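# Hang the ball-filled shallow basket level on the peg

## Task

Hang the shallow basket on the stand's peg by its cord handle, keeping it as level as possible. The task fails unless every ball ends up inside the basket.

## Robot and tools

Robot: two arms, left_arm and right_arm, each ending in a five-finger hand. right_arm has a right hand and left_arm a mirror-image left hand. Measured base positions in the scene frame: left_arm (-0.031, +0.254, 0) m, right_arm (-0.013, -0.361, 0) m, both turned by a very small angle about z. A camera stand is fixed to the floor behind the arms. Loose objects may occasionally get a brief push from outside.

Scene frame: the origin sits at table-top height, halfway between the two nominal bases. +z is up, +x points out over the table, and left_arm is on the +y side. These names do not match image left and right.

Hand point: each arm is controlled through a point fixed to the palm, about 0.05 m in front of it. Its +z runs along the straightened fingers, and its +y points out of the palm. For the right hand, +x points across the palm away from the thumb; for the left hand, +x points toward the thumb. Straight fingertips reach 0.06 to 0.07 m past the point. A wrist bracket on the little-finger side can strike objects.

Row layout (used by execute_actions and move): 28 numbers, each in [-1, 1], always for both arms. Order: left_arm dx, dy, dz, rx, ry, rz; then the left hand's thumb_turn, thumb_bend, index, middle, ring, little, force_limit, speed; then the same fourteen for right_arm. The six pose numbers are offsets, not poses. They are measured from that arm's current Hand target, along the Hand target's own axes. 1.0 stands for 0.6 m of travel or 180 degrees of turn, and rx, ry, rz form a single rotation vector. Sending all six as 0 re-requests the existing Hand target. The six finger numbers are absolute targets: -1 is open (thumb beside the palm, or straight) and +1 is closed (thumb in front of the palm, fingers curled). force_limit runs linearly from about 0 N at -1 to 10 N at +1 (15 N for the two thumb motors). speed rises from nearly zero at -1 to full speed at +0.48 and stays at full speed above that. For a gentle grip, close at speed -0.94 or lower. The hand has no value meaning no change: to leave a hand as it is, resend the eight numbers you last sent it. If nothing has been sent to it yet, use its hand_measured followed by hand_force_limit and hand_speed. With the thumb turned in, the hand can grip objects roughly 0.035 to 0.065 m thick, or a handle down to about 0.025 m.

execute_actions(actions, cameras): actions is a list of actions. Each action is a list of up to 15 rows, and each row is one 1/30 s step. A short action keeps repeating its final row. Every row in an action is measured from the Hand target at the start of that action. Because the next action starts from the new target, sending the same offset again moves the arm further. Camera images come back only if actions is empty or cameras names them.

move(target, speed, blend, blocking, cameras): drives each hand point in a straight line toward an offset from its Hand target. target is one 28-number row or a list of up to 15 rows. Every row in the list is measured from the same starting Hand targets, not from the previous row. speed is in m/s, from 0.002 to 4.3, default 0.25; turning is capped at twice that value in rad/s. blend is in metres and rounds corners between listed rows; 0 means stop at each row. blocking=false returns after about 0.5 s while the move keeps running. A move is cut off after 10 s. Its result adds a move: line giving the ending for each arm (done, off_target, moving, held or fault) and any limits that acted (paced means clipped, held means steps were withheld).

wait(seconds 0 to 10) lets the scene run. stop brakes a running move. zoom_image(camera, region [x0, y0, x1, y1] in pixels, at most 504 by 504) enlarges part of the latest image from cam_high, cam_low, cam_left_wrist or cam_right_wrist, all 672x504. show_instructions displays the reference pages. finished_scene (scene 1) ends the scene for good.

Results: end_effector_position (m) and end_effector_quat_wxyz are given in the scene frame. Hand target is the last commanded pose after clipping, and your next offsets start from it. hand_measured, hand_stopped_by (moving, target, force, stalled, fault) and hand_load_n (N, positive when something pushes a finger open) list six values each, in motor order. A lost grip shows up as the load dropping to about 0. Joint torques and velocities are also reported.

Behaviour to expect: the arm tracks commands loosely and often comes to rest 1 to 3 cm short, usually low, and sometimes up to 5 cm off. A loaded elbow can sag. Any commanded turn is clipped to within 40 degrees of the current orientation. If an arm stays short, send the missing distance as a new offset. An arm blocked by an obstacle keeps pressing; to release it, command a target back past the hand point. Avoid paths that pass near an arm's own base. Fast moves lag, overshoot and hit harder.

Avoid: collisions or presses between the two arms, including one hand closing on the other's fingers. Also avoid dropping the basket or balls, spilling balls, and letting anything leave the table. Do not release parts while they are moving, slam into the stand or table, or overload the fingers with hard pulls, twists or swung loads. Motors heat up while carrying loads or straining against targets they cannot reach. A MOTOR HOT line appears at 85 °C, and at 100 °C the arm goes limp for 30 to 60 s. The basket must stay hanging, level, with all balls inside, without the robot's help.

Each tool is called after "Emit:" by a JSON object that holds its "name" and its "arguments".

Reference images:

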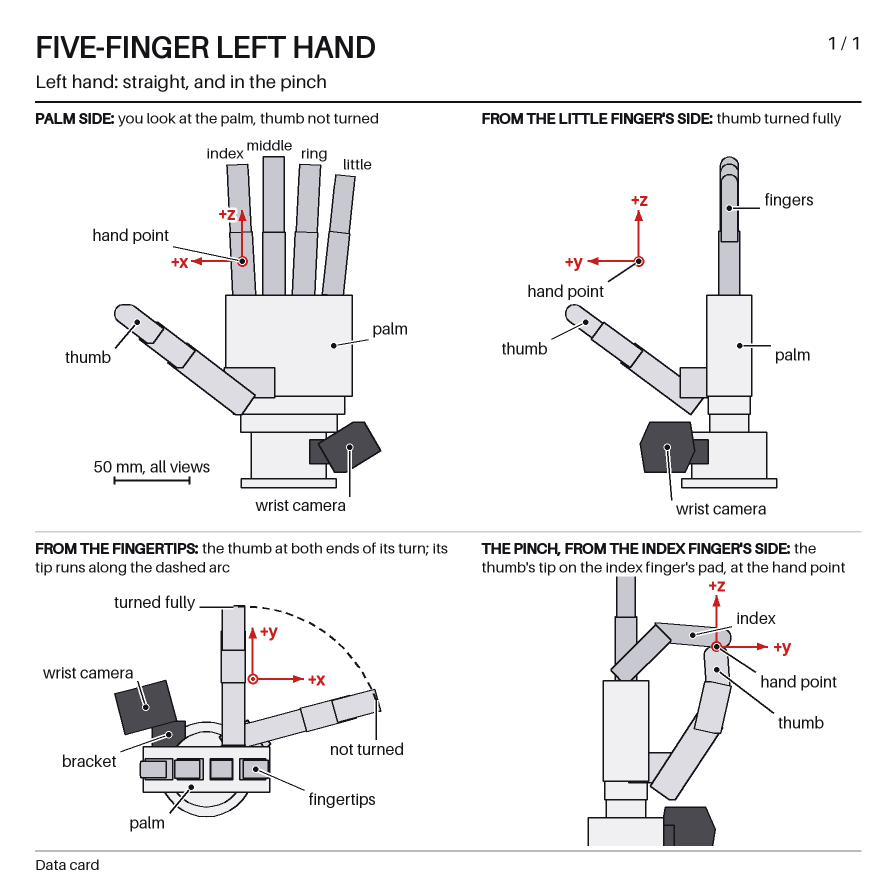

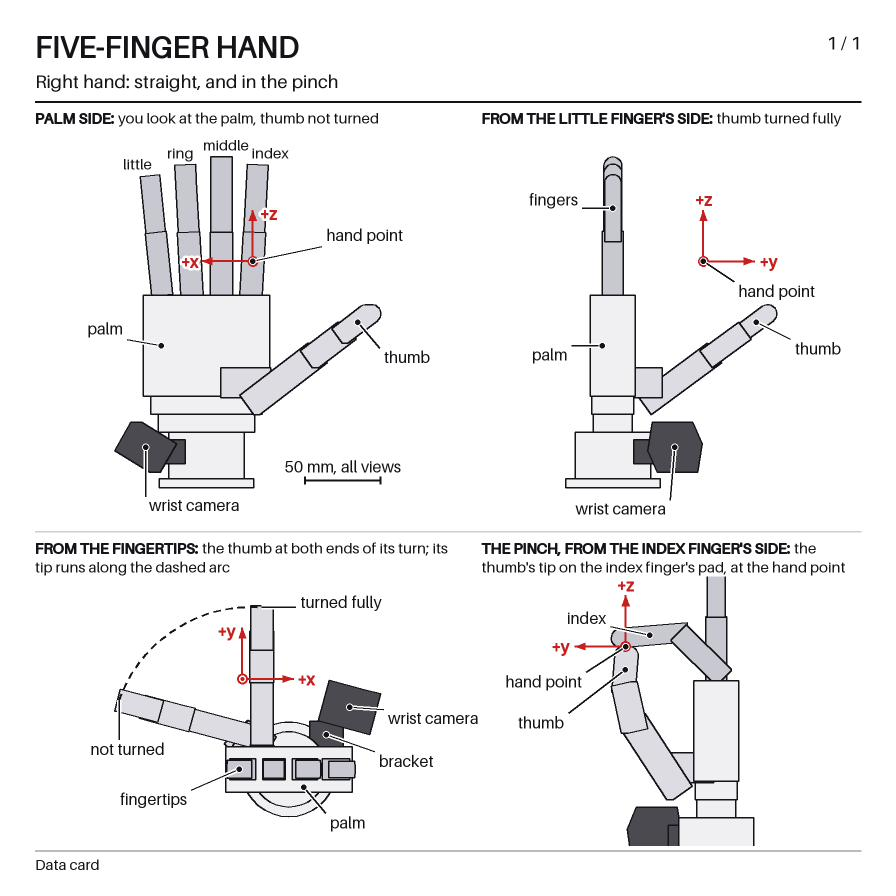

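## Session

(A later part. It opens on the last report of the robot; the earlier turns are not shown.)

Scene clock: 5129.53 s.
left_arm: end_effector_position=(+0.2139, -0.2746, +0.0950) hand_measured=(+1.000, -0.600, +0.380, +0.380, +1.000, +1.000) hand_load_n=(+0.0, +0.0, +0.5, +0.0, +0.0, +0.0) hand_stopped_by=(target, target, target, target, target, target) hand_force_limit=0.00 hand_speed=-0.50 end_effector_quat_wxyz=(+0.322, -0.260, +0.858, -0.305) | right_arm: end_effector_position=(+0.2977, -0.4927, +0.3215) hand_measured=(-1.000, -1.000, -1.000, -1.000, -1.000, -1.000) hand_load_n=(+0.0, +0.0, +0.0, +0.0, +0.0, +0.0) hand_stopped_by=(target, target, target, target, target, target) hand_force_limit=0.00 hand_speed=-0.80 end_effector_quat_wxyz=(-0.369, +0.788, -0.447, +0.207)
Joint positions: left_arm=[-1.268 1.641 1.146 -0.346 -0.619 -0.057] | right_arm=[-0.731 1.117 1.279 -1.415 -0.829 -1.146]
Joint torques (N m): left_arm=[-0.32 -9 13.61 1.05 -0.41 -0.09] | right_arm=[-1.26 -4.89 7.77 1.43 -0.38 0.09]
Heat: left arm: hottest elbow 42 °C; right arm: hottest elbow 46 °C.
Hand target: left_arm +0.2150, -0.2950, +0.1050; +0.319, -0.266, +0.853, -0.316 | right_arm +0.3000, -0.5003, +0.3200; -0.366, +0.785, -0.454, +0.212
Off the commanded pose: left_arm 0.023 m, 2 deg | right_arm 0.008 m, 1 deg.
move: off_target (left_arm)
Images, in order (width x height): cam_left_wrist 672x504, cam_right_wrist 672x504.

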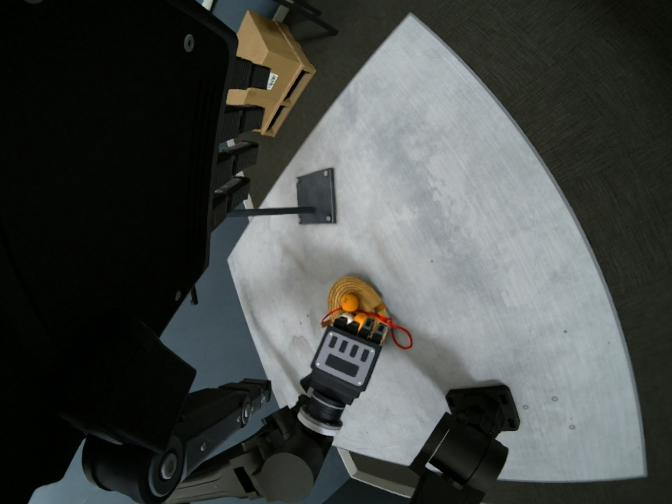

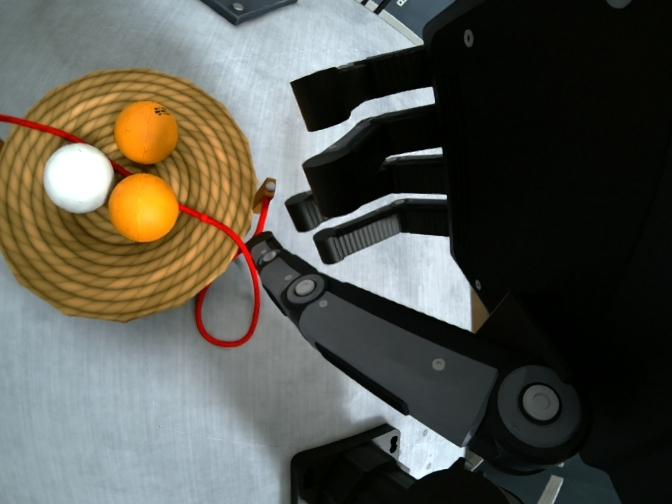

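Emit:
{"name": "zoom_image", "arguments": {"camera": "cam_right_wrist", "region": [100, 150, 320, 370]}}

Emit:
{"name": "zoom_image", "arguments": {"camera": "cam_left_wrist", "region": [300, 250, 440, 390]}}

Scaled by 2.291 from the camera's 672x504 image, which has a finer 960x720 frame.

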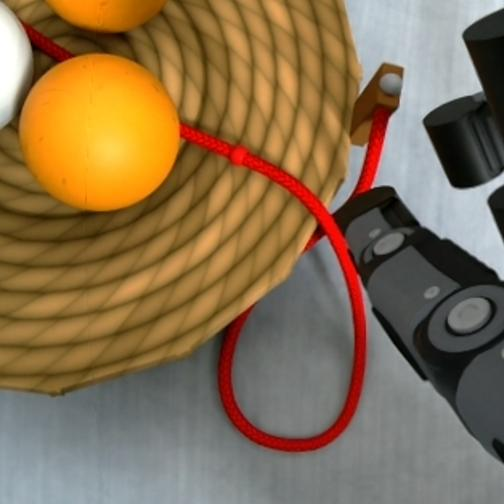

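Scaled by 3.600 from the camera's 672x504 image, which has a finer 960x720 frame.

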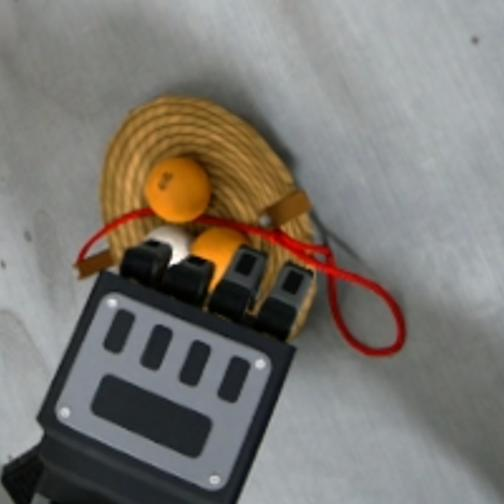

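Emit:
{"name": "zoom_image", "arguments": {"camera": "cam_left_wrist", "region": [360, 295, 420, 355]}}

Scaled by 8.400 from the camera's 672x504 image, which has a finer 960x720 frame.

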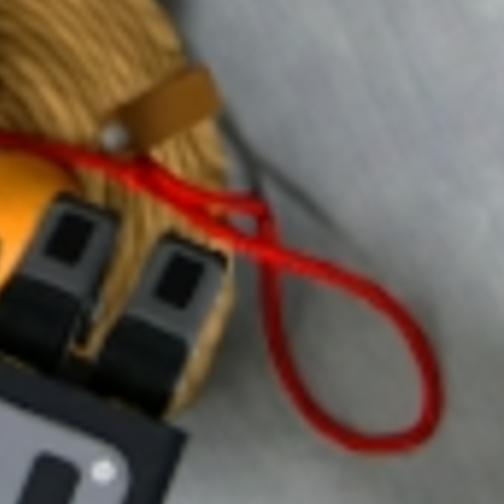

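Emit:
{"name": "move", "arguments": {"target": [0.03965, 0.09155, 0.04782, 0, -0.02862, 0.03399, 1, -0.54, 0.38, 0.38, 1, 1, 0, -0.5, 0, 0, 0, 0, 0, 0, -1, -1, -1, -1, -1, -1, 0, -0.8], "speed": 0.08, "cameras": ["cam_right_wrist", "cam_left_wrist"]}}

Scene clock: 5240.97 s.
left_arm: end_effector_position=(+0.2093, -0.2862, +0.0527) hand_measured=(+1.000, -0.540, +0.380, +0.380, +1.000, +1.000) hand_load_n=(+0.0, +0.0, +0.0, +0.0, +0.0, +0.0) hand_stopped_by=(target, target, target, target, target, target) hand_force_limit=0.00 hand_speed=-0.50 end_effector_quat_wxyz=(+0.371, -0.245, +0.846, -0.294) | right_arm: end_effector_position=(+0.2977, -0.4927, +0.3215) hand_measured=(-1.000, -1.000, -1.000, -1.000, -1.000, -1.000) hand_load_n=(+0.0, +0.0, -0.5, +0.0, +0.0, +0.0) hand_stopped_by=(target, target, target, target, target, target) hand_force_limit=0.00 hand_speed=-0.80 end_effector_quat_wxyz=(-0.369, +0.788, -0.447, +0.207)
Joint positions: left_arm=[-1.319 1.748 1.135 -0.234 -0.742 -0.035] | right_arm=[-0.731 1.117 1.279 -1.415 -0.829 -1.146]
Joint torques (N m): left_arm=[-0.21 -9.93 7.64 2.32 -0.45 0.19] | right_arm=[-1.38 -5.95 7.88 1.35 -0.39 0.11]
Heat: left arm: hottest elbow 43 °C; right arm: hottest elbow 45 °C.
Hand target: left_arm +0.2060, -0.2851, +0.0400; +0.373, -0.234, +0.851, -0.287 | right_arm +0.3000, -0.5003, +0.3200; -0.366, +0.785, -0.454, +0.212
Off the commanded pose: left_arm 0.013 m, 2 deg | right_arm 0.008 m, 1 deg.
move: off_target (left_arm)
Images, in order (width x height): cam_left_wrist 672x504, cam_right_wrist 672x504.

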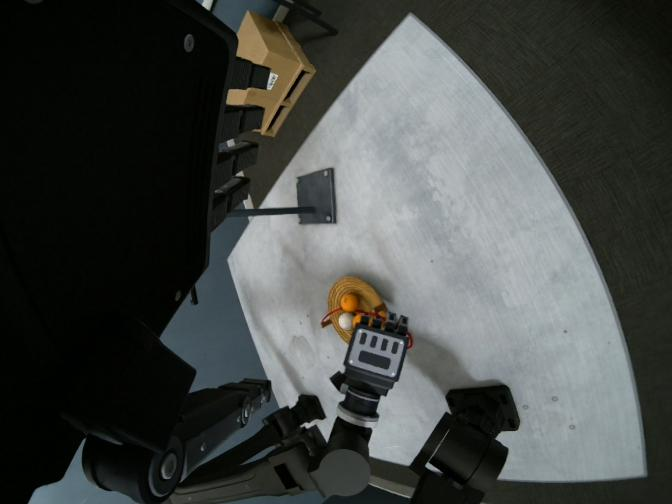

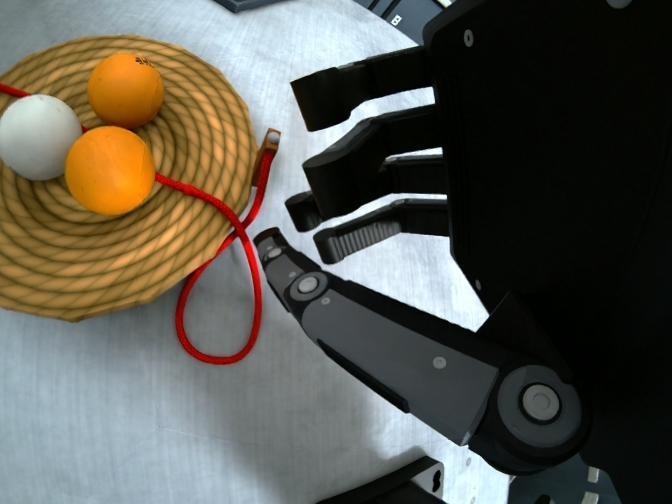

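Emit:
{"name": "move", "arguments": {"target": [0.00848, 0.03325, 0.0067, 0, 0, 0, 1, -0.54, 0.38, 0.38, 1, 1, 0, -0.5, 0, 0, 0, 0, 0, 0, -1, -1, -1, -1, -1, -1, 0, -0.8], "speed": 0.05, "cameras": ["cam_right_wrist"]}}

Scene clock: 5292.67 s.
left_arm: end_effector_position=(+0.2067, -0.2768, +0.0360) hand_measured=(+1.000, -0.540, +0.380, +0.380, +1.000, +1.000) hand_load_n=(+0.5, -0.5, +0.0, +0.0, +0.0, +0.0) hand_stopped_by=(target, target, target, target, target, target) hand_force_limit=0.00 hand_speed=-0.50 end_effector_quat_wxyz=(+0.371, -0.245, +0.846, -0.294) | right_arm: end_effector_position=(+0.2977, -0.4927, +0.3215) hand_measured=(-1.000, -1.000, -1.000, -1.000, -1.000, -1.000) hand_load_n=(+0.0, +0.0, +0.0, +0.0, +0.0, +0.0) hand_stopped_by=(target, target, target, target, target, target) hand_force_limit=0.00 hand_speed=-0.80 end_effector_quat_wxyz=(-0.369, +0.788, -0.447, +0.207)
Joint positions: left_arm=[-1.32 1.754 1.087 -0.18 -0.744 -0.035] | right_arm=[-0.731 1.117 1.279 -1.415 -0.829 -1.146]
Joint torques (N m): left_arm=[-0.91 -9.58 7.23 2.17 -0.5 0.19] | right_arm=[-1.32 -5.42 7.76 1.24 -0.4 0.12]
Heat: left arm: hottest elbow 41 °C; right arm: hottest elbow 45 °C.
Hand target: left_arm +0.2023, -0.2748, +0.0218; +0.373, -0.234, +0.851, -0.286 | right_arm +0.3000, -0.5003, +0.3200; -0.366, +0.785, -0.454, +0.212
Off the commanded pose: left_arm 0.015 m, 2 deg | right_arm 0.008 m, 1 deg.
move: off_target (left_arm)
Images, in order (width x height): cam_right_wrist 672x504.

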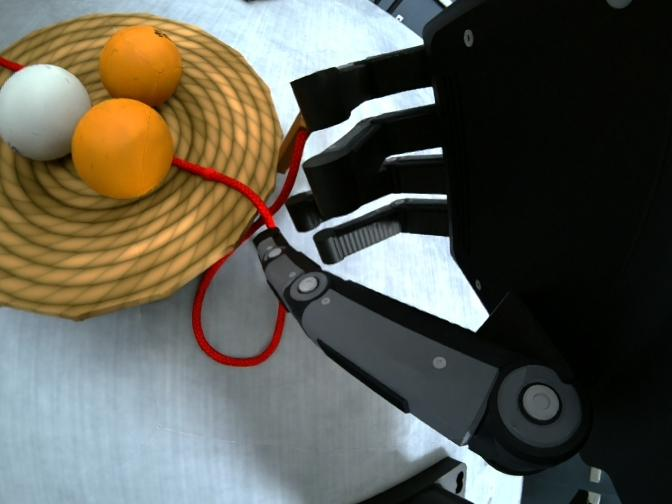

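Emit:
{"name": "move", "arguments": {"target": [0.01102, 0.01163, 0.00918, 0, 0, 0, 1, -0.54, 0.38, 0.38, 1, 1, 0, -0.5, 0, 0, 0, 0, 0, 0, -1, -1, -1, -1, -1, -1, 0, -0.8], "speed": 0.05, "cameras": ["cam_right_wrist"]}}

Emit:
{"name": "zoom_image", "arguments": {"camera": "cam_right_wrist", "region": [180, 100, 380, 300]}}

Scene clock: 5320.53 s.
left_arm: end_effector_position=(+0.2055, -0.2775, +0.0246) hand_measured=(+1.000, -0.540, +0.380, +0.380, +1.000, +1.000) hand_load_n=(+0.0, +0.0, +0.0, +0.0, +0.0, +0.0) hand_stopped_by=(target, target, target, target, target, target) hand_force_limit=0.00 hand_speed=-0.50 end_effector_quat_wxyz=(+0.372, -0.244, +0.846, -0.294) | right_arm: end_effector_position=(+0.2977, -0.4927, +0.3215) hand_measured=(-1.000, -1.000, -1.000, -1.000, -1.000, -1.000) hand_load_n=(+0.0, +0.0, +0.0, +0.0, +0.0, +0.0) hand_stopped_by=(target, target, target, target, target, target) hand_force_limit=0.00 hand_speed=-0.80 end_effector_quat_wxyz=(-0.369, +0.788, -0.447, +0.207)
Joint positions: left_arm=[-1.323 1.775 1.08 -0.154 -0.746 -0.035] | right_arm=[-0.731 1.117 1.279 -1.415 -0.829 -1.146]
Joint torques (N m): left_arm=[-0.67 -9.58 7.15 2.22 -0.54 0.18] | right_arm=[-1.32 -5.71 7.84 1.26 -0.41 0.1]
Heat: left arm: hottest elbow 41 °C; right arm: hottest elbow 45 °C.
Hand target: left_arm +0.2011, -0.2756, +0.0108; +0.373, -0.234, +0.851, -0.286 | right_arm +0.3000, -0.5003, +0.3200; -0.366, +0.785, -0.454, +0.212
Off the commanded pose: left_arm 0.015 m, 1 deg | right_arm 0.008 m, 1 deg.
move: off_target (left_arm)
Images, in order (width x height): cam_right_wrist 672x504.

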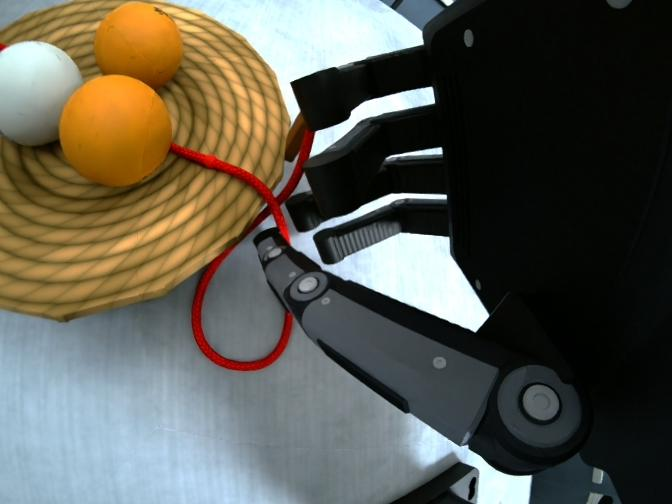

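Scaled by 2.520 from the camera's 672x504 image, which has a finer 960x720 frame.

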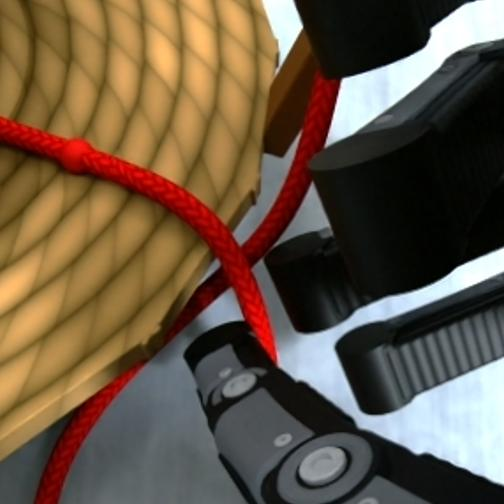

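Emit:
{"name": "move", "arguments": {"target": [0.005, 0.00877, 0.00305, 0, 0, 0, 1, -0.60, 0.38, 0.38, 1, 1, 0, -0.5, 0, 0, 0, 0, 0, 0, -1, -1, -1, -1, -1, -1, 0, -0.8], "speed": 0.04, "cameras": ["cam_right_wrist"]}}

Emit:
{"name": "zoom_image", "arguments": {"camera": "cam_right_wrist", "region": [180, 100, 380, 300]}}

Scene clock: 5366.33 s.
left_arm: end_effector_position=(+0.2046, -0.2765, +0.0194) hand_measured=(+1.000, -0.600, +0.380, +0.380, +1.000, +1.000) hand_load_n=(+0.0, +0.0, +0.0, +0.0, +0.0, +0.0) hand_stopped_by=(target, target, target, target, target, target) hand_force_limit=0.00 hand_speed=-0.50 end_effector_quat_wxyz=(+0.372, -0.243, +0.846, -0.294) | right_arm: end_effector_position=(+0.2977, -0.4927, +0.3215) hand_measured=(-1.000, -1.000, -1.000, -1.000, -1.000, -1.000) hand_load_n=(-0.5, +0.0, +0.0, +0.0, +0.0, +0.0) hand_stopped_by=(target, target, target, target, target, target) hand_force_limit=0.00 hand_speed=-0.80 end_effector_quat_wxyz=(-0.369, +0.788, -0.447, +0.207)
Joint positions: left_arm=[-1.325 1.781 1.072 -0.139 -0.747 -0.035] | right_arm=[-0.731 1.117 1.279 -1.415 -0.829 -1.146]
Joint torques (N m): left_arm=[-0.44 -9.52 6.91 1.96 -0.49 0.13] | right_arm=[-1.61 -5.42 7.87 1.35 -0.38 0.12]
Heat: left arm: hottest elbow 40 °C; right arm: hottest elbow 45 °C.
Hand target: left_arm +0.1998, -0.2742, +0.0050; +0.373, -0.234, +0.851, -0.287 | right_arm +0.3000, -0.5003, +0.3200; -0.366, +0.785, -0.454, +0.212
Off the commanded pose: left_arm 0.016 m, 1 deg | right_arm 0.008 m, 1 deg.
move: off_target (left_arm)
Images, in order (width x height): cam_right_wrist 672x504.

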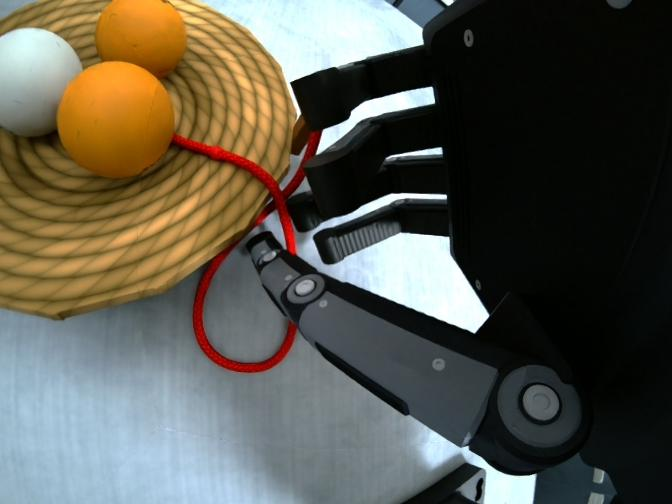

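Scaled by 2.520 from the camera's 672x504 image, which has a finer 960x720 frame.

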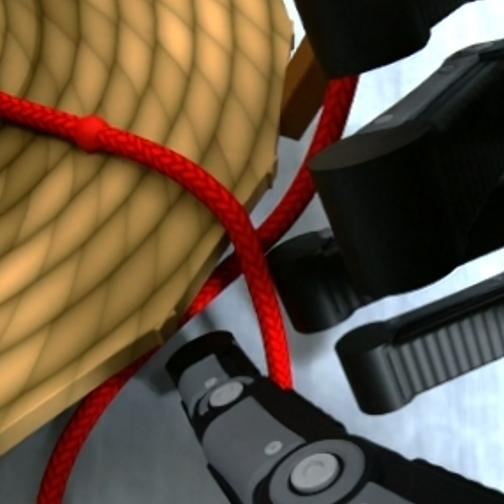

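Emit:
{"name": "move", "arguments": {"target": [0.00584, 0.00774, 0.00651, 0, 0, 0, 1, -0.60, 0.38, 0.38, 1, 1, 0, -0.5, 0, 0, 0, 0, 0, 0, -1, -1, -1, -1, -1, -1, 0, -0.8], "speed": 0.04, "cameras": ["cam_right_wrist"]}}

Emit:
{"name": "zoom_image", "arguments": {"camera": "cam_right_wrist", "region": [180, 100, 380, 300]}}

Scene clock: 5382.67 s.
left_arm: end_effector_position=(+0.2047, -0.2776, +0.0141) hand_measured=(+1.000, -0.600, +0.380, +0.380, +1.000, +1.000) hand_load_n=(+0.0, +0.0, +0.0, +0.0, +0.0, +0.5) hand_stopped_by=(target, target, target, target, target, target) hand_force_limit=0.00 hand_speed=-0.50 end_effector_quat_wxyz=(+0.372, -0.244, +0.845, -0.296) | right_arm: end_effector_position=(+0.2977, -0.4927, +0.3215) hand_measured=(-1.000, -1.000, -1.000, -1.000, -1.000, -1.000) hand_load_n=(+0.0, +0.0, +0.0, +0.0, +0.0, +0.0) hand_stopped_by=(target, target, target, target, target, target) hand_force_limit=0.00 hand_speed=-0.80 end_effector_quat_wxyz=(-0.369, +0.788, -0.447, +0.207)
Joint positions: left_arm=[-1.325 1.792 1.068 -0.12 -0.748 -0.035] | right_arm=[-0.731 1.117 1.279 -1.415 -0.829 -1.146]
Joint torques (N m): left_arm=[-0.5 -9.64 6.72 2.15 -0.45 0.13] | right_arm=[-1.44 -5.48 7.75 1.14 -0.41 0.09]
Heat: left arm: hottest elbow 40 °C; right arm: hottest elbow 45 °C.
Hand target: left_arm +0.1997, -0.2742, -0.0021; +0.373, -0.234, +0.851, -0.287 | right_arm +0.3000, -0.5003, +0.3200; -0.366, +0.785, -0.454, +0.212
Off the commanded pose: left_arm 0.017 m, 2 deg | right_arm 0.008 m, 1 deg.
move: off_target (left_arm)
Images, in order (width x height): cam_right_wrist 672x504.

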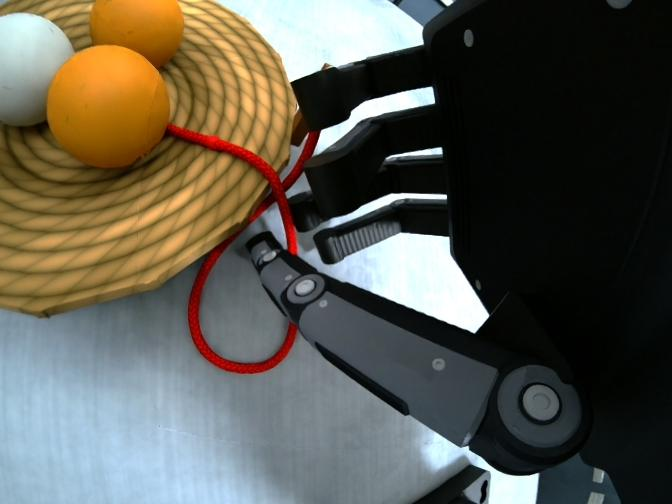

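Scaled by 2.520 from the camera's 672x504 image, which has a finer 960x720 frame.

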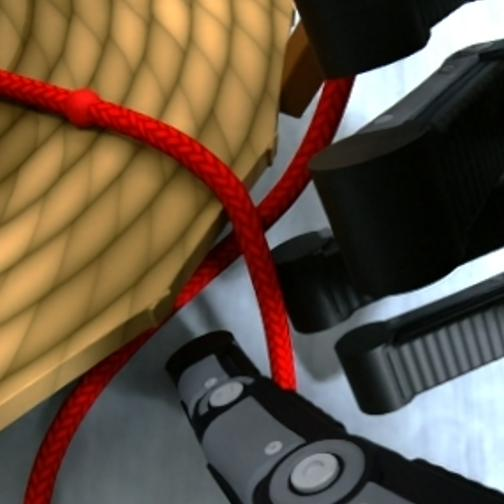

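Emit:
{"name": "move", "arguments": {"target": [0.00334, 0.00442, 0.00372, 0, 0, 0, 1, -0.60, 0.38, 0.38, 1, 1, 0, -0.5, 0, 0, 0, 0, 0, 0, -1, -1, -1, -1, -1, -1, 0, -0.8], "speed": 0.04, "cameras": []}}

Emit:
{"name": "execute_actions", "arguments": {"actions": [[[0, 0, 0, 0, 0, 0, 1, -0.30, 0.38, 0.38, 1, 1, -0.1, -0.92, 0, 0, 0, 0, 0, 0, -1, -1, -1, -1, -1, -1, 0, -0.8]],[[0, 0, 0, 0, 0, 0, 1, -0.30, 0.38, 0.38, 1, 1, -0.1, -0.92, 0, 0, 0, 0, 0, 0, -1, -1, -1, -1, -1, -1, 0, -0.8]],[[0, 0, 0, 0, 0, 0, 1, -0.30, 0.38, 0.38, 1, 1, -0.1, -0.92, 0, 0, 0, 0, 0, 0, -1, -1, -1, -1, -1, -1, 0, -0.8]],[[0, 0, 0, 0, 0, 0, 1, -0.30, 0.38, 0.38, 1, 1, -0.1, -0.92, 0, 0, 0, 0, 0, 0, -1, -1, -1, -1, -1, -1, 0, -0.8]]], "cameras": ["cam_right_wrist", "cam_left_wrist"]}}

Emit:
{"name": "zoom_image", "arguments": {"camera": "cam_right_wrist", "region": [180, 100, 380, 300]}}

Scene clock: 5397.73 s.
left_arm: end_effector_position=(+0.2047, -0.2792, +0.0113) hand_measured=(+1.000, -0.600, +0.380, +0.380, +1.000, +1.000) hand_load_n=(+0.0, +0.0, +0.0, +0.0, +0.0, +0.0) hand_stopped_by=(target, target, target, target, target, target) hand_force_limit=0.00 hand_speed=-0.50 end_effector_quat_wxyz=(+0.372, -0.244, +0.845, -0.297) | right_arm: end_effector_position=(+0.2977, -0.4927, +0.3215) hand_measured=(-1.000, -1.000, -1.000, -1.000, -1.000, -1.000) hand_load_n=(+0.0, +0.0, +0.0, +0.0, +0.0, -0.5) hand_stopped_by=(target, target, target, target, target, target) hand_force_limit=0.00 hand_speed=-0.80 end_effector_quat_wxyz=(-0.369, +0.788, -0.447, +0.207)
Joint positions: left_arm=[-1.326 1.8 1.068 -0.11 -0.748 -0.035] | right_arm=[-0.731 1.117 1.279 -1.415 -0.829 -1.146]
Joint torques (N m): left_arm=[-0.5 -9.76 6.39 1.95 -0.46 0.16] | right_arm=[-1.85 -5.6 7.75 1.42 -0.36 0.09]
Heat: left arm: hottest elbow 40 °C; right arm: hottest elbow 44 °C.
Hand target: left_arm +0.1997, -0.2742, -0.0063; +0.373, -0.234, +0.851, -0.287 | right_arm +0.3000, -0.5003, +0.3200; -0.366, +0.785, -0.454, +0.212
Off the commanded pose: left_arm 0.019 m, 2 deg | right_arm 0.008 m, 1 deg.
move: off_target (left_arm)
No camera images: "cameras" was empty.

Scene clock: 5399.93 s.
left_arm: end_effector_position=(+0.2047, -0.2792, +0.0113) hand_measured=(+1.000, -0.428, +0.380, +0.380, +1.000, +1.000) hand_load_n=(+3.0, +7.0, +0.0, +4.0, +0.0, +0.0) hand_stopped_by=(target, force, target, target, target, target) hand_force_limit=-0.10 hand_speed=-0.92 end_effector_quat_wxyz=(+0.372, -0.244, +0.845, -0.297) | right_arm: end_effector_position=(+0.2977, -0.4927, +0.3215) hand_measured=(-1.000, -1.000, -1.000, -1.000, -1.000, -1.000) hand_load_n=(-0.5, +0.0, +0.0, +0.0, +0.0, +0.0) hand_stopped_by=(target, target, target, target, target, target) hand_force_limit=0.00 hand_speed=-0.80 end_effector_quat_wxyz=(-0.369, +0.788, -0.447, +0.207)
Joint positions: left_arm=[-1.326 1.8 1.068 -0.11 -0.748 -0.035] | right_arm=[-0.731 1.117 1.279 -1.415 -0.829 -1.146]
Joint torques (N m): left_arm=[-0.85 -9.88 6.42 2.22 -0.43 0.13] | right_arm=[-1.32 -5.95 7.98 1.28 -0.39 0.09]
Heat: left arm: hottest elbow 40 °C; right arm: hottest elbow 44 °C.
Hand target: left_arm +0.1996, -0.2741, -0.0063; +0.373, -0.234, +0.851, -0.286 | right_arm +0.3000, -0.5003, +0.3200; -0.366, +0.785, -0.454, +0.212
Off the commanded pose: left_arm 0.019 m, 2 deg | right_arm 0.008 m, 1 deg.
Images, in order (width x height): cam_left_wrist 672x504, cam_right_wrist 672x504.

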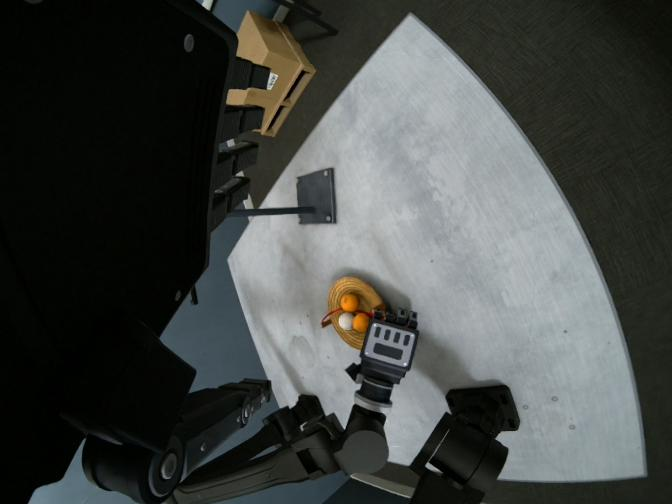

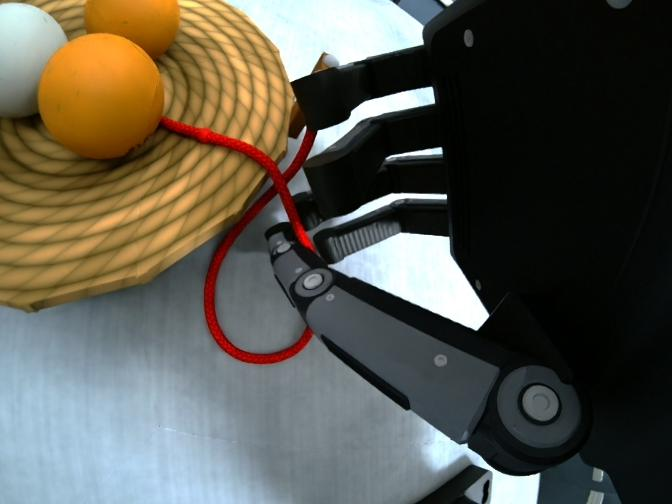

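Scaled by 2.520 from the camera's 672x504 image, which has a finer 960x720 frame.

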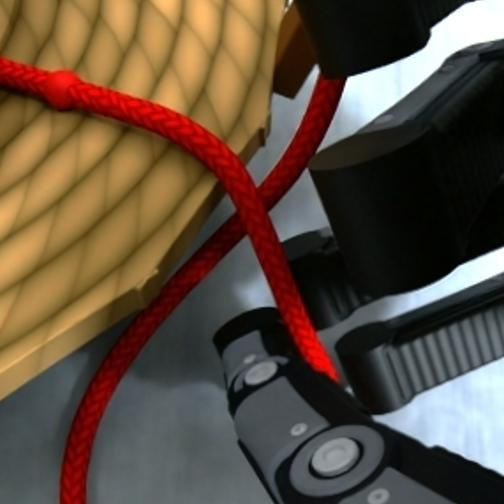

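Emit:
{"name": "move", "arguments": {"target": [-0.04171, -0.05526, -0.0465, 0, 0, 0, 1, -0.30, 0.38, 0.38, 1, 1, -0.1, -0.92, 0, 0, 0, 0, 0, 0, -1, -1, -1, -1, -1, -1, 0, -0.8], "speed": 0.04, "cameras": ["cam_right_wrist", "cam_left_wrist"]}}

Scene clock: 5415.67 s.
left_arm: end_effector_position=(+0.2003, -0.2630, +0.0274) hand_measured=(+1.000, -0.428, +0.380, +0.380, +1.000, +1.000) hand_load_n=(+3.0, +7.0, +0.0, +4.5, +0.0, +0.0) hand_stopped_by=(target, force, target, target, target, target) hand_force_limit=-0.10 hand_speed=-0.92 end_effector_quat_wxyz=(+0.373, -0.236, +0.854, -0.275) | right_arm: end_effector_position=(+0.2977, -0.4927, +0.3215) hand_measured=(-1.000, -1.000, -1.000, -1.000, -1.000, -1.000) hand_load_n=(-0.5, +0.0, +0.0, -0.5, +0.0, +0.0) hand_stopped_by=(target, target, target, target, target, target) hand_force_limit=0.00 hand_speed=-0.80 end_effector_quat_wxyz=(-0.369, +0.788, -0.447, +0.207)
Joint positions: left_arm=[-1.327 1.75 1.068 -0.211 -0.749 -0.035] | right_arm=[-0.731 1.117 1.279 -1.415 -0.829 -1.146]
Joint torques (N m): left_arm=[-0.21 -11.87 10.21 0.8 -0.48 0.15] | right_arm=[-1.38 -4.95 7.8 1.16 -0.41 0.1]
Heat: left arm: hottest elbow 40 °C; right arm: hottest elbow 44 °C.
Hand target: left_arm +0.1997, -0.2741, +0.0439; +0.373, -0.234, +0.851, -0.286 | right_arm +0.3000, -0.5003, +0.3200; -0.366, +0.785, -0.454, +0.212
Off the commanded pose: left_arm 0.020 m, 1 deg | right_arm 0.008 m, 1 deg.
move: off_target (left_arm)
Images, in order (width x height): cam_left_wrist 672x504, cam_right_wrist 672x504.

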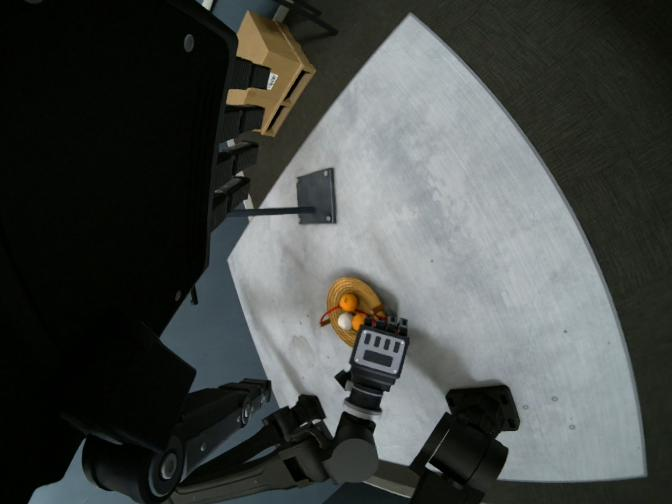

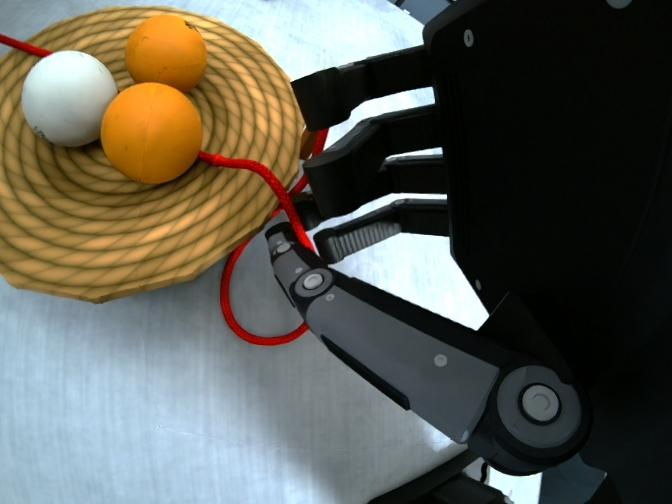

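Emit:
{"name": "move", "arguments": {"target": [-0.04171, -0.05526, -0.0465, 0, 0, 0, 1, -0.30, 0.38, 0.38, 1, 1, -0.1, -0.92, 0, 0, 0, 0, 0, 0, -1, -1, -1, -1, -1, -1, 0, -0.8], "speed": 0.05, "cameras": ["cam_right_wrist", "cam_left_wrist"]}}

Scene clock: 5421.80 s.
left_arm: end_effector_position=(+0.1983, -0.2543, +0.0683) hand_measured=(+1.000, -0.428, +0.380, +0.380, +1.000, +1.000) hand_load_n=(+3.5, +6.5, +0.0, +4.5, +0.0, +0.0) hand_stopped_by=(target, force, target, target, target, target) hand_force_limit=-0.10 hand_speed=-0.92 end_effector_quat_wxyz=(+0.374, -0.233, +0.858, -0.265) | right_arm: end_effector_position=(+0.2977, -0.4927, +0.3215) hand_measured=(-1.000, -1.000, -1.000, -1.000, -1.000, -1.000) hand_load_n=(+0.0, +0.0, +0.0, +0.0, +0.0, +0.0) hand_stopped_by=(target, target, target, target, target, target) hand_force_limit=0.00 hand_speed=-0.80 end_effector_quat_wxyz=(-0.369, +0.788, -0.447, +0.207)
Joint positions: left_arm=[-1.327 1.671 1.099 -0.341 -0.749 -0.035] | right_arm=[-0.731 1.117 1.279 -1.415 -0.829 -1.146]
Joint torques (N m): left_arm=[-0.44 -11.22 12.75 0.96 -0.5 0.12] | right_arm=[-0.91 -5.13 7.94 1.28 -0.37 0.09]
Heat: left arm: hottest elbow 40 °C; right arm: hottest elbow 44 °C.
Hand target: left_arm +0.1997, -0.2742, +0.0938; +0.373, -0.234, +0.851, -0.286 | right_arm +0.3000, -0.5003, +0.3200; -0.366, +0.785, -0.454, +0.212
Off the commanded pose: left_arm 0.032 m, 3 deg | right_arm 0.008 m, 1 deg.
move: off_target (left_arm)
Images, in order (width x height): cam_left_wrist 672x504, cam_right_wrist 672x504.

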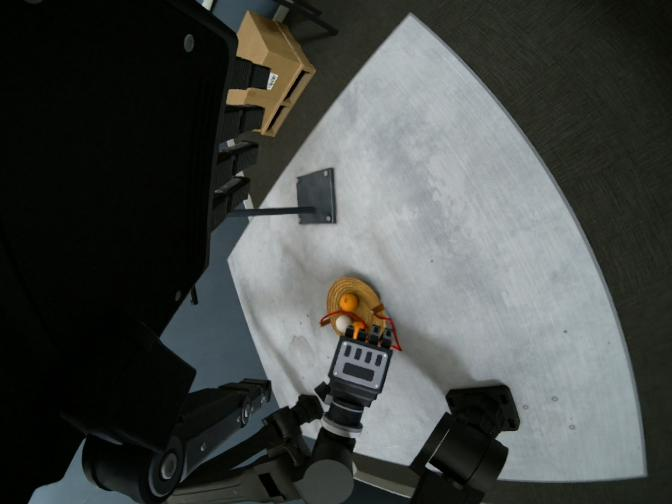

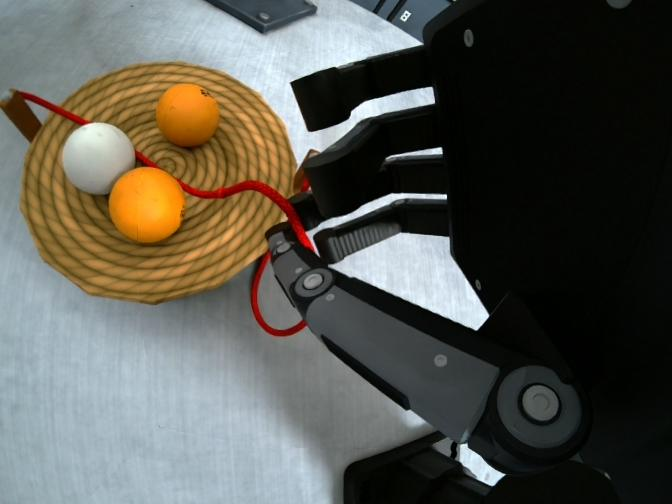

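Emit:
{"name": "move", "arguments": {"target": [-0.1325, -0.01337, -0.03285, 0, 0.0536, -0.0638, 1, -0.30, 0.38, 0.38, 1, 1, -0.1, -0.92, 0, 0, 0, 0, 0, 0, -1, -1, -1, -1, -1, -1, 0, -0.8], "speed": 0.05, "cameras": ["cam_right_wrist", "cam_left_wrist"]}}

Scene clock: 5450.53 s.
left_arm: end_effector_position=(+0.2351, -0.2321, +0.1506) hand_measured=(+1.000, -0.428, +0.380, +0.380, +1.000, +1.000) hand_load_n=(+3.0, +7.0, +0.0, +4.5, +0.0, +0.0) hand_stopped_by=(target, force, target, target, target, target) hand_force_limit=-0.10 hand_speed=-0.92 end_effector_quat_wxyz=(+0.273, -0.285, +0.852, -0.343) | right_arm: end_effector_position=(+0.2977, -0.4927, +0.3215) hand_measured=(-1.000, -1.000, -1.000, -1.000, -1.000, -1.000) hand_load_n=(+0.0, +0.0, +0.0, +0.0, +0.0, +0.0) hand_stopped_by=(target, target, target, target, target, target) hand_force_limit=0.00 hand_speed=-0.80 end_effector_quat_wxyz=(-0.369, +0.788, -0.447, +0.207)
Joint positions: left_arm=[-1.155 1.454 1.077 -0.378 -0.456 -0.044] | right_arm=[-0.731 1.117 1.279 -1.415 -0.829 -1.146]
Joint torques (N m): left_arm=[0.62 -9.7 8.5 1.07 -0.16 -0.08] | right_arm=[-1.85 -5.71 7.75 1.16 -0.42 0.13]
Heat: left arm: hottest elbow 42 °C; right arm: hottest elbow 44 °C.
Hand target: left_arm +0.2346, -0.2252, +0.1500; +0.270, -0.293, +0.851, -0.341 | right_arm +0.3000, -0.5003, +0.3200; -0.366, +0.785, -0.454, +0.212
Off the commanded pose: left_arm 0.007 m, 1 deg | right_arm 0.008 m, 1 deg.
move: done
Images, in order (width x height): cam_left_wrist 672x504, cam_right_wrist 672x504.

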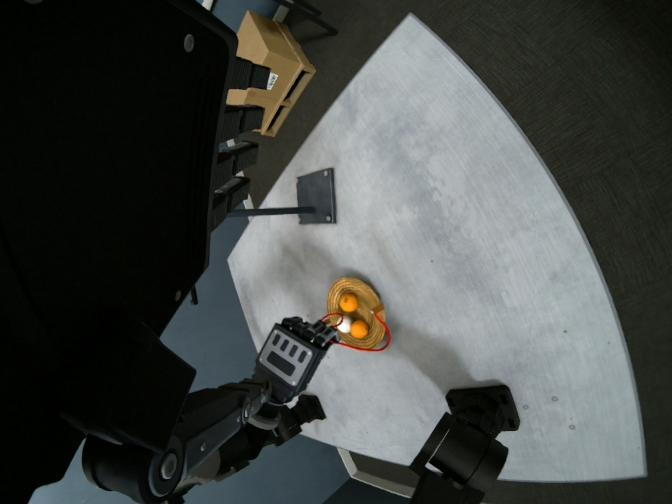

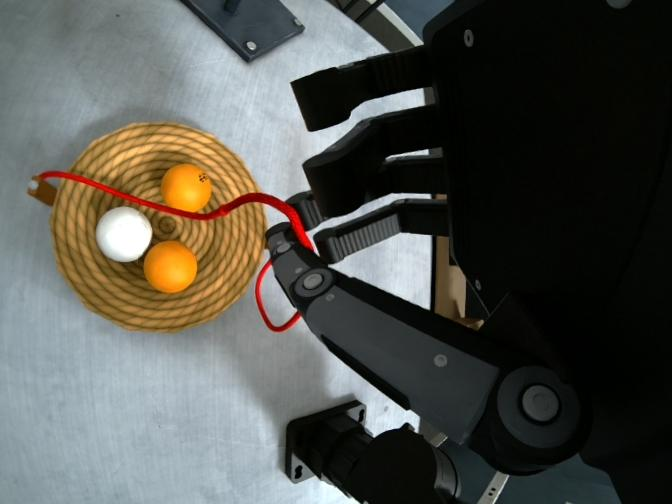

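Emit:
{"name": "zoom_image", "arguments": {"camera": "cam_right_wrist", "region": [20, 100, 340, 340]}}

Emit:
{"name": "zoom_image", "arguments": {"camera": "cam_left_wrist", "region": [290, 260, 410, 370]}}

Scaled by 1.575 from the camera's 672x504 image, which has a finer 960x720 frame.

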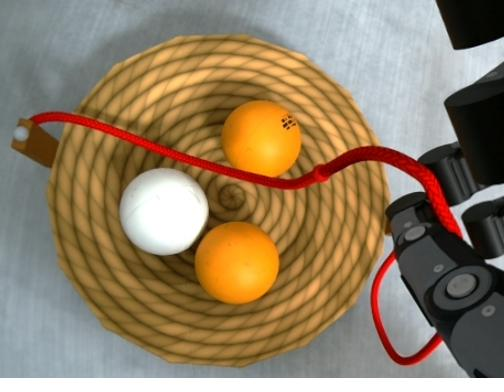

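Scaled by 4.200 from the camera's 672x504 image, which has a finer 960x720 frame.

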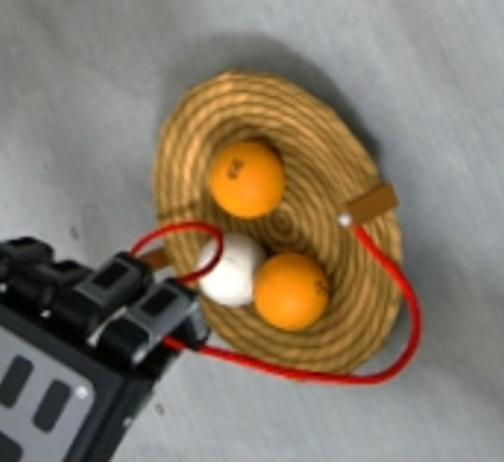

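Emit:
{"name": "move", "arguments": {"target": [-0.0993, -0.05943, -0.06182, -0.0240, -0.0868, -0.1793, 1, -0.30, 0.38, 0.38, 1, 1, -0.1, -0.92, 0, 0, 0, 0, 0, 0, -1, -1, -1, -1, -1, -1, 0, -0.8], "speed": 0.05, "cameras": ["cam_right_wrist", "cam_left_wrist", "cam_low"]}}

Emit:
{"name": "zoom_image", "arguments": {"camera": "cam_left_wrist", "region": [270, 240, 410, 370]}}

Scene clock: 5530.70 s.
left_arm: end_effector_position=(+0.2513, -0.1776, +0.1821) hand_measured=(+1.000, -0.428, +0.380, +0.380, +1.000, +1.000) hand_load_n=(+3.0, +7.0, +0.0, +4.0, +0.0, +0.0) hand_stopped_by=(target, force, target, target, target, target) hand_force_limit=-0.10 hand_speed=-0.92 end_effector_quat_wxyz=(+0.271, -0.558, +0.723, -0.302) | right_arm: end_effector_position=(+0.2977, -0.4927, +0.3215) hand_measured=(-1.000, -1.000, -1.000, -1.000, -1.000, -1.000) hand_load_n=(+0.0, +0.0, +0.0, +0.0, +0.0, +0.0) hand_stopped_by=(target, target, target, target, target, target) hand_force_limit=0.00 hand_speed=-0.80 end_effector_quat_wxyz=(-0.369, +0.788, -0.447, +0.207)
Joint positions: left_arm=[-1.107 1.388 1.138 -0.743 -0.643 -0.668] | right_arm=[-0.731 1.117 1.279 -1.415 -0.829 -1.146]
Joint torques (N m): left_arm=[0.97 -9 14.35 0.83 -0.47 -0.18] | right_arm=[-1.08 -5.77 7.99 1.36 -0.4 0.09]
Heat: left arm: hottest elbow 41 °C; right arm: hottest elbow 44 °C.
Hand target: left_arm +0.2621, -0.1901, +0.2151; +0.266, -0.570, +0.705, -0.328 | right_arm +0.3000, -0.5003, +0.3200; -0.366, +0.785, -0.454, +0.212
Off the commanded pose: left_arm 0.037 m, 4 deg | right_arm 0.008 m, 1 deg.
move: off_target (left_arm)
Images, in order (width x height): cam_low 672x504, cam_left_wrist 672x504, cam_right_wrist 672x504.

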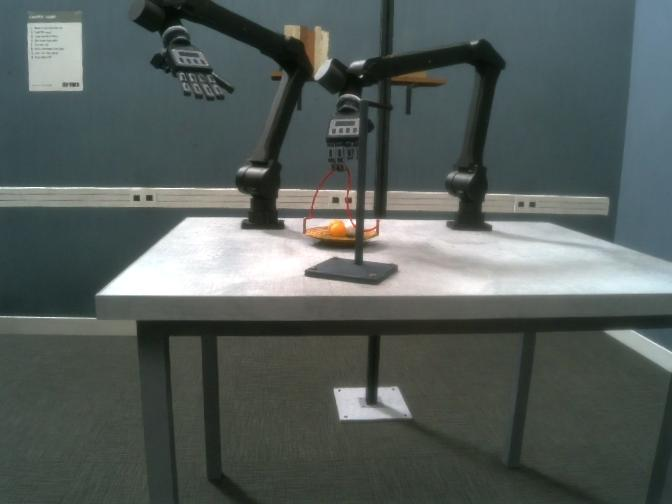

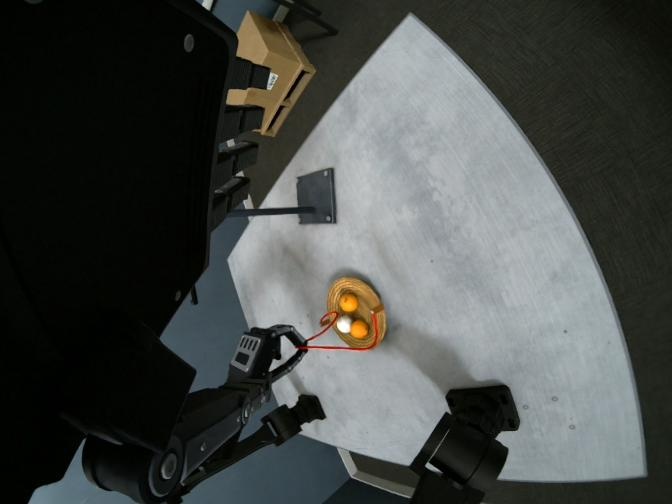

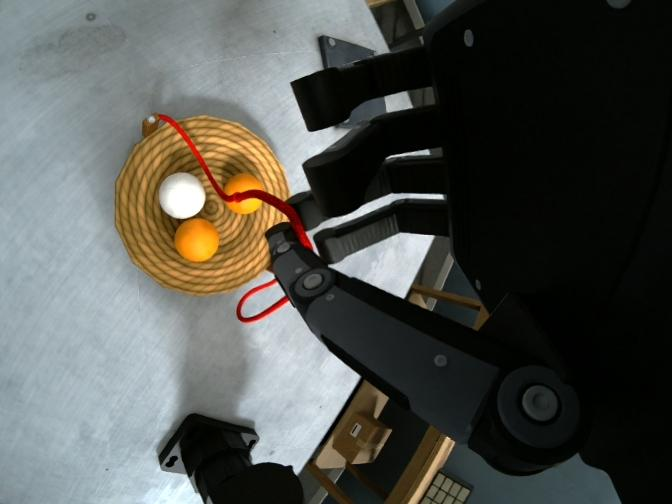

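Scaled by 3.600 from the camera's 672x504 image, which has a finer 960x720 frame.

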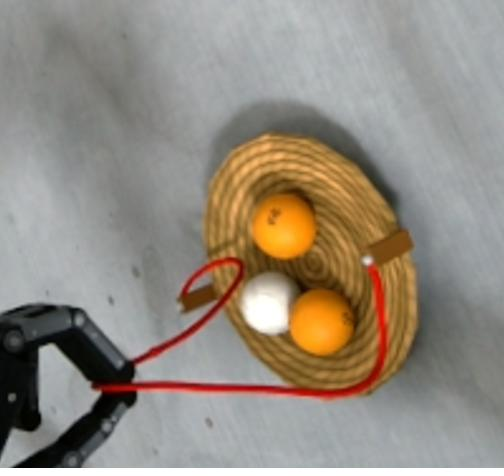

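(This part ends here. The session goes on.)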